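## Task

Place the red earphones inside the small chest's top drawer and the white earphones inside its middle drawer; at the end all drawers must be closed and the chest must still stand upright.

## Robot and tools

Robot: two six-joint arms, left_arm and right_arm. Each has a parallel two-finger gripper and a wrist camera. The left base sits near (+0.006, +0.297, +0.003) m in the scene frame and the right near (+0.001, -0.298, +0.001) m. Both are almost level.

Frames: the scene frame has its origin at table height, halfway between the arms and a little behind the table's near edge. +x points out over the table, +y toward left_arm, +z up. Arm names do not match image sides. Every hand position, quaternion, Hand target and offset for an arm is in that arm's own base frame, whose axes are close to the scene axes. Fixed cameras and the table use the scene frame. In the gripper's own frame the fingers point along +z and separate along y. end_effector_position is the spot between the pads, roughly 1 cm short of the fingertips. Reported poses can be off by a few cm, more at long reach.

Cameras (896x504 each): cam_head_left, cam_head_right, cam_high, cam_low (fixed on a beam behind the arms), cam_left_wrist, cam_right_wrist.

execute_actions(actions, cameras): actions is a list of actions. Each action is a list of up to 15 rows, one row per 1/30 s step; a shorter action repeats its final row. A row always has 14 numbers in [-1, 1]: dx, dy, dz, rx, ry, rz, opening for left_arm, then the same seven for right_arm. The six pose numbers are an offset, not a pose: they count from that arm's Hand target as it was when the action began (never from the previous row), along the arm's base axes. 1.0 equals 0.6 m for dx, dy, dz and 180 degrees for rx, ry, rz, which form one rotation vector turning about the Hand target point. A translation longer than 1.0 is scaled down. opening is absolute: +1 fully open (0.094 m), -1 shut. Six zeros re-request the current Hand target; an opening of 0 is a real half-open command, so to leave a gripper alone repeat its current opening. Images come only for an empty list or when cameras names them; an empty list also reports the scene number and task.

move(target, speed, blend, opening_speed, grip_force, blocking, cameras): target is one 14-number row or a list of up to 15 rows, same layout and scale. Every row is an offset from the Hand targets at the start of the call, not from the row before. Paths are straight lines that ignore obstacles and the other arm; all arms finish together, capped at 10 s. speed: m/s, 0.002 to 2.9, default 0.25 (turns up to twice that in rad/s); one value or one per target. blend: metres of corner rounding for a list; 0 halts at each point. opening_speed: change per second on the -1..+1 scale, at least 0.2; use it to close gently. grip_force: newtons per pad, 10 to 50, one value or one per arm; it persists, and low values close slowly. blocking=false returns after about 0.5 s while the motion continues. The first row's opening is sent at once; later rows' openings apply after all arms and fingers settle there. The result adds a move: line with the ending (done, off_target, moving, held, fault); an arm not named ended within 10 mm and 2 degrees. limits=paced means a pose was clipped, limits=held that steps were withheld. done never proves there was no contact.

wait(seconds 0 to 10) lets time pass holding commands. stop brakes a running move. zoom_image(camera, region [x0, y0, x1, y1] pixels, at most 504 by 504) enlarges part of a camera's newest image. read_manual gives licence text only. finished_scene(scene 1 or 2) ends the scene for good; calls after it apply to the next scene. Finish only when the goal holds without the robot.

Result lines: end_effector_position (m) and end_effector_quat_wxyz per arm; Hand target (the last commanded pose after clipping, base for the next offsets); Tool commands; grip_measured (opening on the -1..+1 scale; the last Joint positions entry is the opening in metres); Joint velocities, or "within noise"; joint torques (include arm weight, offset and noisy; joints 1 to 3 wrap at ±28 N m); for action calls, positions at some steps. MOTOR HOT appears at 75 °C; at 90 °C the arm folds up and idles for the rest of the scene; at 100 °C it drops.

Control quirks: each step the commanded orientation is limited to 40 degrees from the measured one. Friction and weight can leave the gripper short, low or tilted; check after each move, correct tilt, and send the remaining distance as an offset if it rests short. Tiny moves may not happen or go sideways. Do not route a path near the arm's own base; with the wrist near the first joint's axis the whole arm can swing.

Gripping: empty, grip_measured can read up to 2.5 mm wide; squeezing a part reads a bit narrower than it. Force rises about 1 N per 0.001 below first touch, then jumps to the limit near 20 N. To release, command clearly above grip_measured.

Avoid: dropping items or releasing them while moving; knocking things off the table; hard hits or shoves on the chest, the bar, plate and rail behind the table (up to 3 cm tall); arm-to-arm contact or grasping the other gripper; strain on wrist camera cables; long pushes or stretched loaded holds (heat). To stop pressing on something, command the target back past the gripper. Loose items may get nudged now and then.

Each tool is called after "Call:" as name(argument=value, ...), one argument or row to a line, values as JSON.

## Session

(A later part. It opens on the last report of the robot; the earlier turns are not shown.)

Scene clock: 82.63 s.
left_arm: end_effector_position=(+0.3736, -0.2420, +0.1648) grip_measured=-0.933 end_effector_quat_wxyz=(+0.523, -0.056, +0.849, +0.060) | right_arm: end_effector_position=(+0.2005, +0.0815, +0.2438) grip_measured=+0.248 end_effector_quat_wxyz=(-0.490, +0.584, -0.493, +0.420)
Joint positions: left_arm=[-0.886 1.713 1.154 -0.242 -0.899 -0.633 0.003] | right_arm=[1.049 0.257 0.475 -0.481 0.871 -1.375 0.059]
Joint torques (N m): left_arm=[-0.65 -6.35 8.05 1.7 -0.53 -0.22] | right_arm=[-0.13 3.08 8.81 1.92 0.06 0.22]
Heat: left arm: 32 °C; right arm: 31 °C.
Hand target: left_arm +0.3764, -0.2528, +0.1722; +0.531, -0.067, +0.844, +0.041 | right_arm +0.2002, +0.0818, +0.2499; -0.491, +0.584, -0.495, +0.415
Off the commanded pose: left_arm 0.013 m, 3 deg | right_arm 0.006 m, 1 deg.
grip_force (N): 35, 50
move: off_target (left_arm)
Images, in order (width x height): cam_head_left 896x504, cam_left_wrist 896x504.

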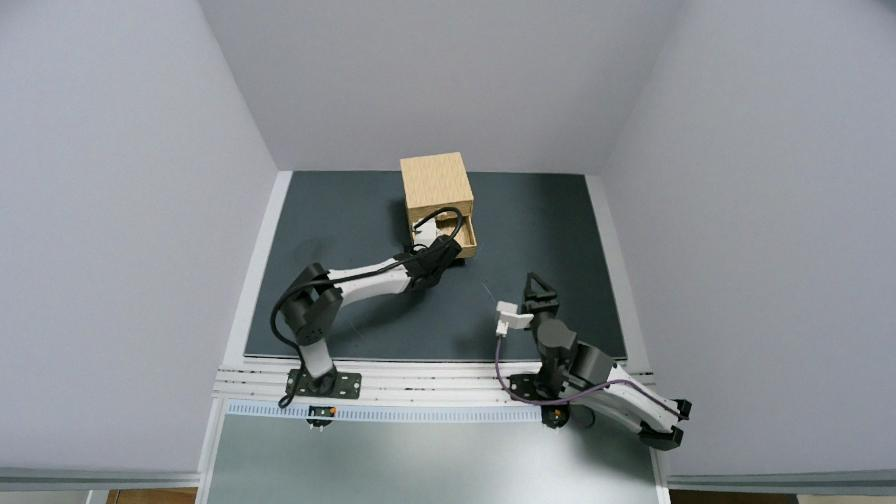

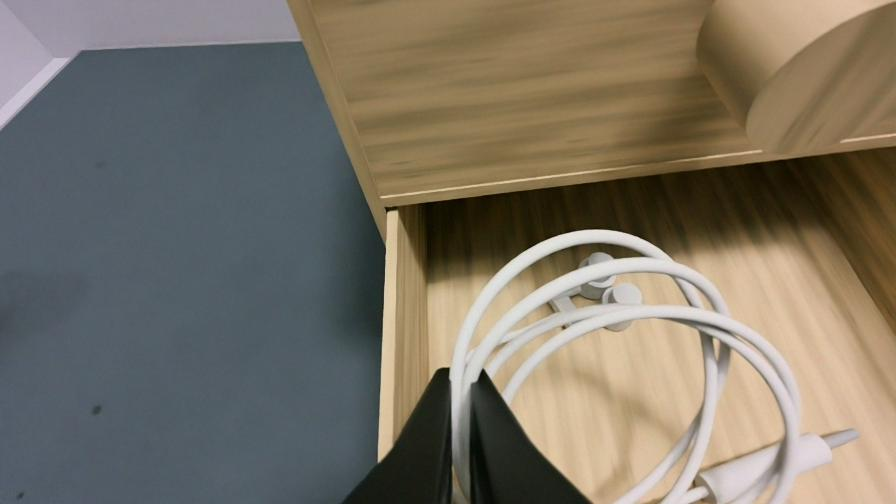

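Call:
move(
  target=[
    [0.018,-0.005,-0.03,0,0,0,-1,0,0,0,0,0,0,0.25],
    [0.018,-0.005,-0.03,0,0,0,-0.45,0,0,0,0,0,0,0.25],
    [0.0,0.0,0.1,0,0,0,-0.45,0,0,0,0,0,0,0.25],
    [-0.2,0.15,0.15,0,0,0,-0.45,0,0,0,0,0,0,0.25],
  ],
  speed=[0.1,0.15,0.15,0.3],
  blend=[0,0,0.03,0],
  cameras=["cam_left_wrist","cam_head_left"],
)

Call:
zoom_image(
  camera="cam_head_left",
  region=[380, 130, 520, 290],
)

Scene clock: 86.37 s.
left_arm: end_effector_position=(+0.2566, -0.1639, +0.2595) grip_measured=-0.452 end_effector_quat_wxyz=(+0.523, -0.058, +0.849, +0.040) | right_arm: end_effector_position=(+0.2004, +0.0815, +0.2437) grip_measured=+0.248 end_effector_quat_wxyz=(-0.489, +0.584, -0.493, +0.420)
Joint positions: left_arm=[-1.066 1.186 1.106 -0.878 -0.989 -0.864 0.026] | right_arm=[1.049 0.257 0.475 -0.481 0.871 -1.375 0.059]
Joint torques (N m): left_arm=[-0.36 -2.82 5.85 1.3 -0.95 -0.21] | right_arm=[-0.13 3.07 8.81 1.93 0.06 0.22]
Heat: left arm: 32 °C; right arm: 32 °C.
Hand target: left_arm +0.2564, -0.1628, +0.2622; +0.531, -0.067, +0.844, +0.041 | right_arm +0.2002, +0.0817, +0.2499; -0.491, +0.584, -0.495, +0.415
Off the commanded pose: left_arm 0.003 m, 2 deg | right_arm 0.006 m, 1 deg.
grip_force (N): 35, 50
move: done; target 2's new opening was sent with left_arm's hand 0.012 m and 2 deg from that target
Images, in order (width x height): cam_head_left 896x504, cam_left_wrist 896x504.

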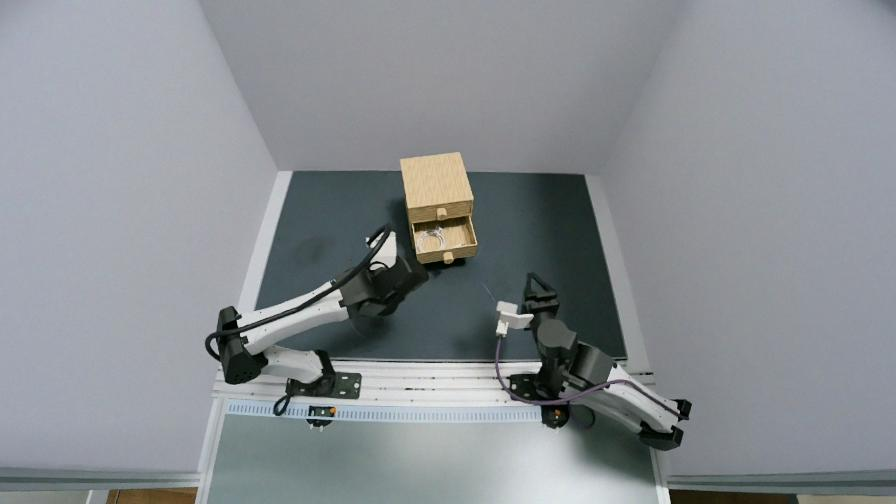

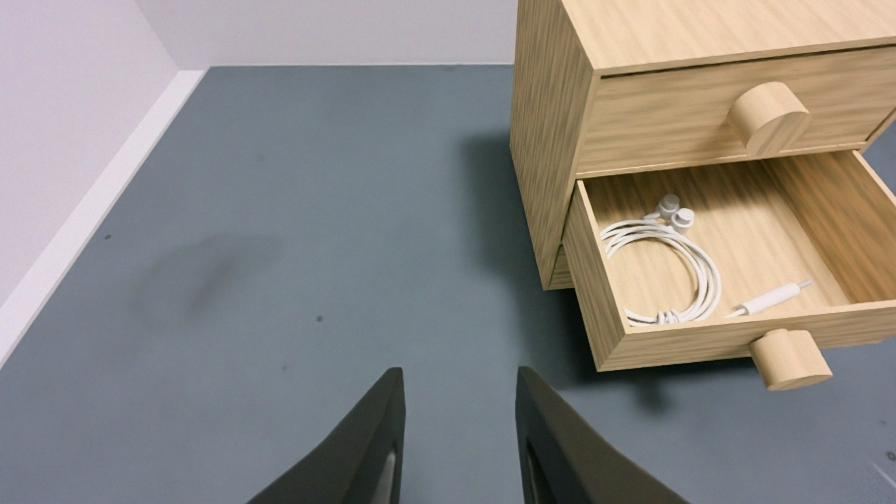

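Scaled by 3.150 from the camera's 896x504 image, which has a finer 1280x720 frame.

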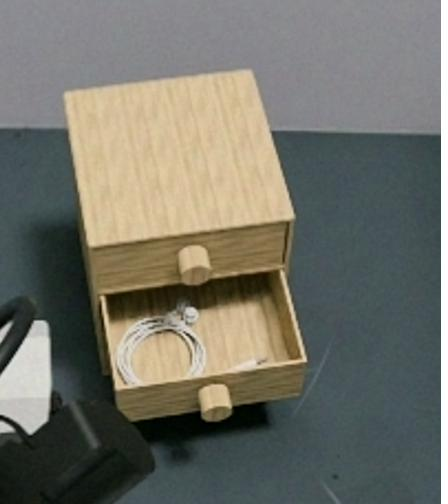

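Call:
move(
  target=[
    [-0.05,0.2,0,0,0,0,-0.45,0.15,0.285,-0.25,0,0,0,-1],
    [-0.05,0.2,0,0,0,0,-0.45,0.415,0.339,-0.255,0,0,0,-1],
    [-0.05,0.2,0,0,0,0,-0.45,0.22,0.297,-0.25,0,0,0,-1],
  ],
  speed=[0.3,0.1,0.2],
  cameras=["cam_right_wrist","cam_head_left","cam_low"],
)

Call:
zoom_image(
  camera="cam_head_left",
  region=[390, 140, 490, 270],
)

Call:
zoom_image(
  camera="cam_low",
  region=[390, 160, 590, 330],
)

Scene clock: 92.00 s.
left_arm: end_effector_position=(+0.2250, -0.0437, +0.2629) grip_measured=-0.452 end_effector_quat_wxyz=(+0.528, -0.063, +0.846, +0.042) | right_arm: end_effector_position=(+0.3327, +0.2634, +0.0870) grip_measured=-0.994 end_effector_quat_wxyz=(-0.476, +0.602, -0.488, +0.415)
Joint positions: left_arm=[-0.764 0.666 0.873 -0.884 -0.794 -0.516 0.026] | right_arm=[0.957 1.869 0.543 1.042 0.764 -1.408 0]
Joint torques (N m): left_arm=[1.07 0.35 4.72 1.93 -0.44 0.05] | right_arm=[0.32 -10.52 3.15 2.36 0.27 0.24]
Heat: left arm: 32 °C; right arm: 31 °C.
Hand target: left_arm +0.2264, -0.0428, +0.2622; +0.531, -0.067, +0.844, +0.041 | right_arm +0.3322, +0.2601, +0.1000; -0.491, +0.584, -0.495, +0.415
Off the commanded pose: left_arm 0.002 m, 1 deg | right_arm 0.013 m, 3 deg.
grip_force (N): 35, 50
move: off_target (right_arm)
Images, in order (width x height): cam_head_left 896x504, cam_low 896x504, cam_right_wrist 896x504.

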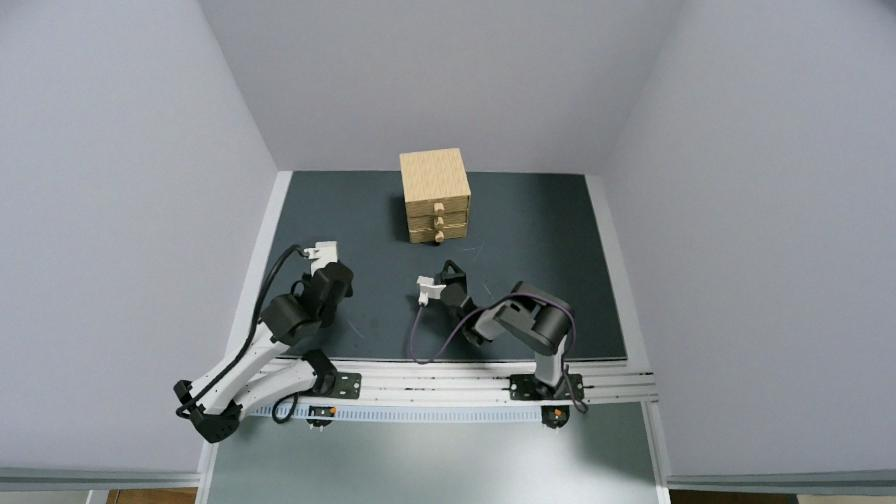

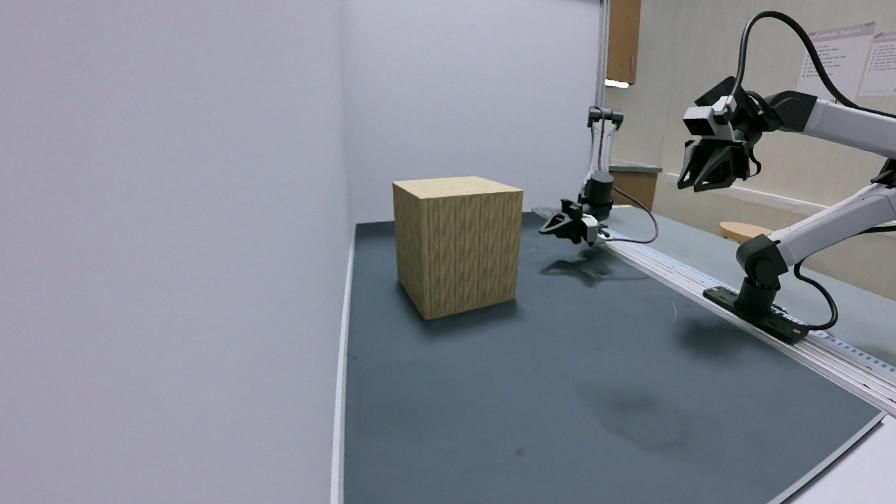

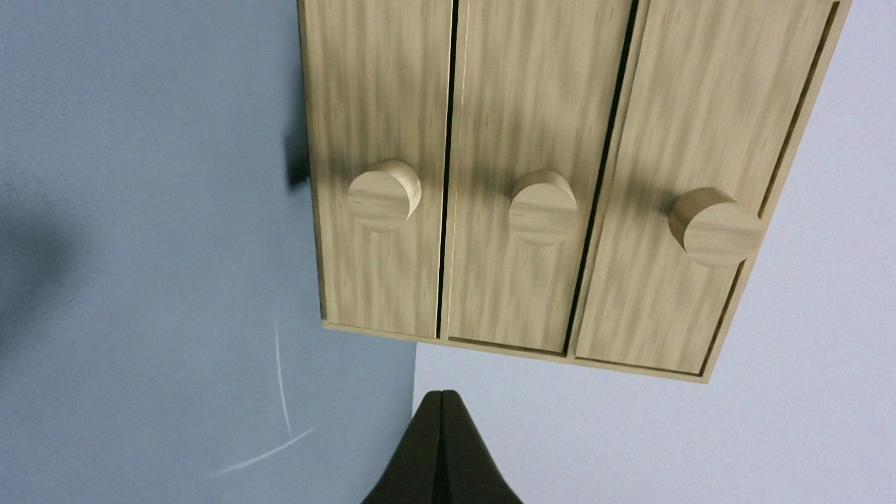

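Scaled by 3.877 from the camera's 896x504 image, which has a finer 1280x720 frame.

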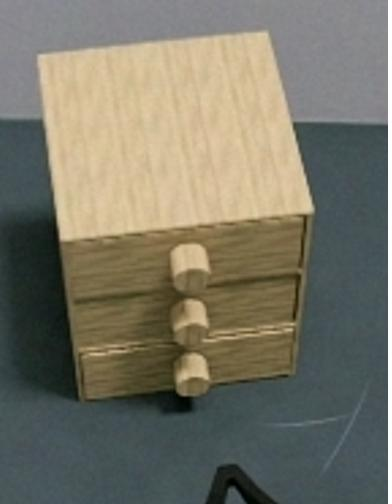

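Scaled by 2.520 from the camera's 896x504 image, which has a finer 1280x720 frame.

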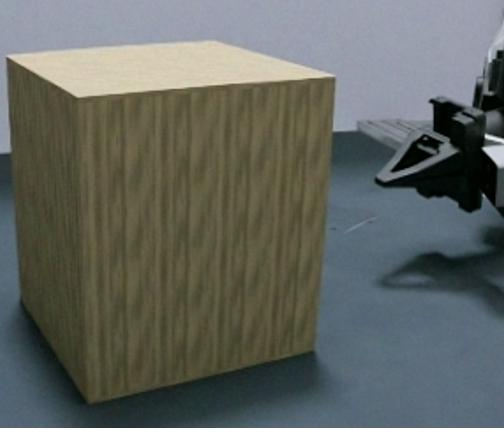

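Call:
finished_scene(
  scene=2,
)

The scene is finished: the task was done.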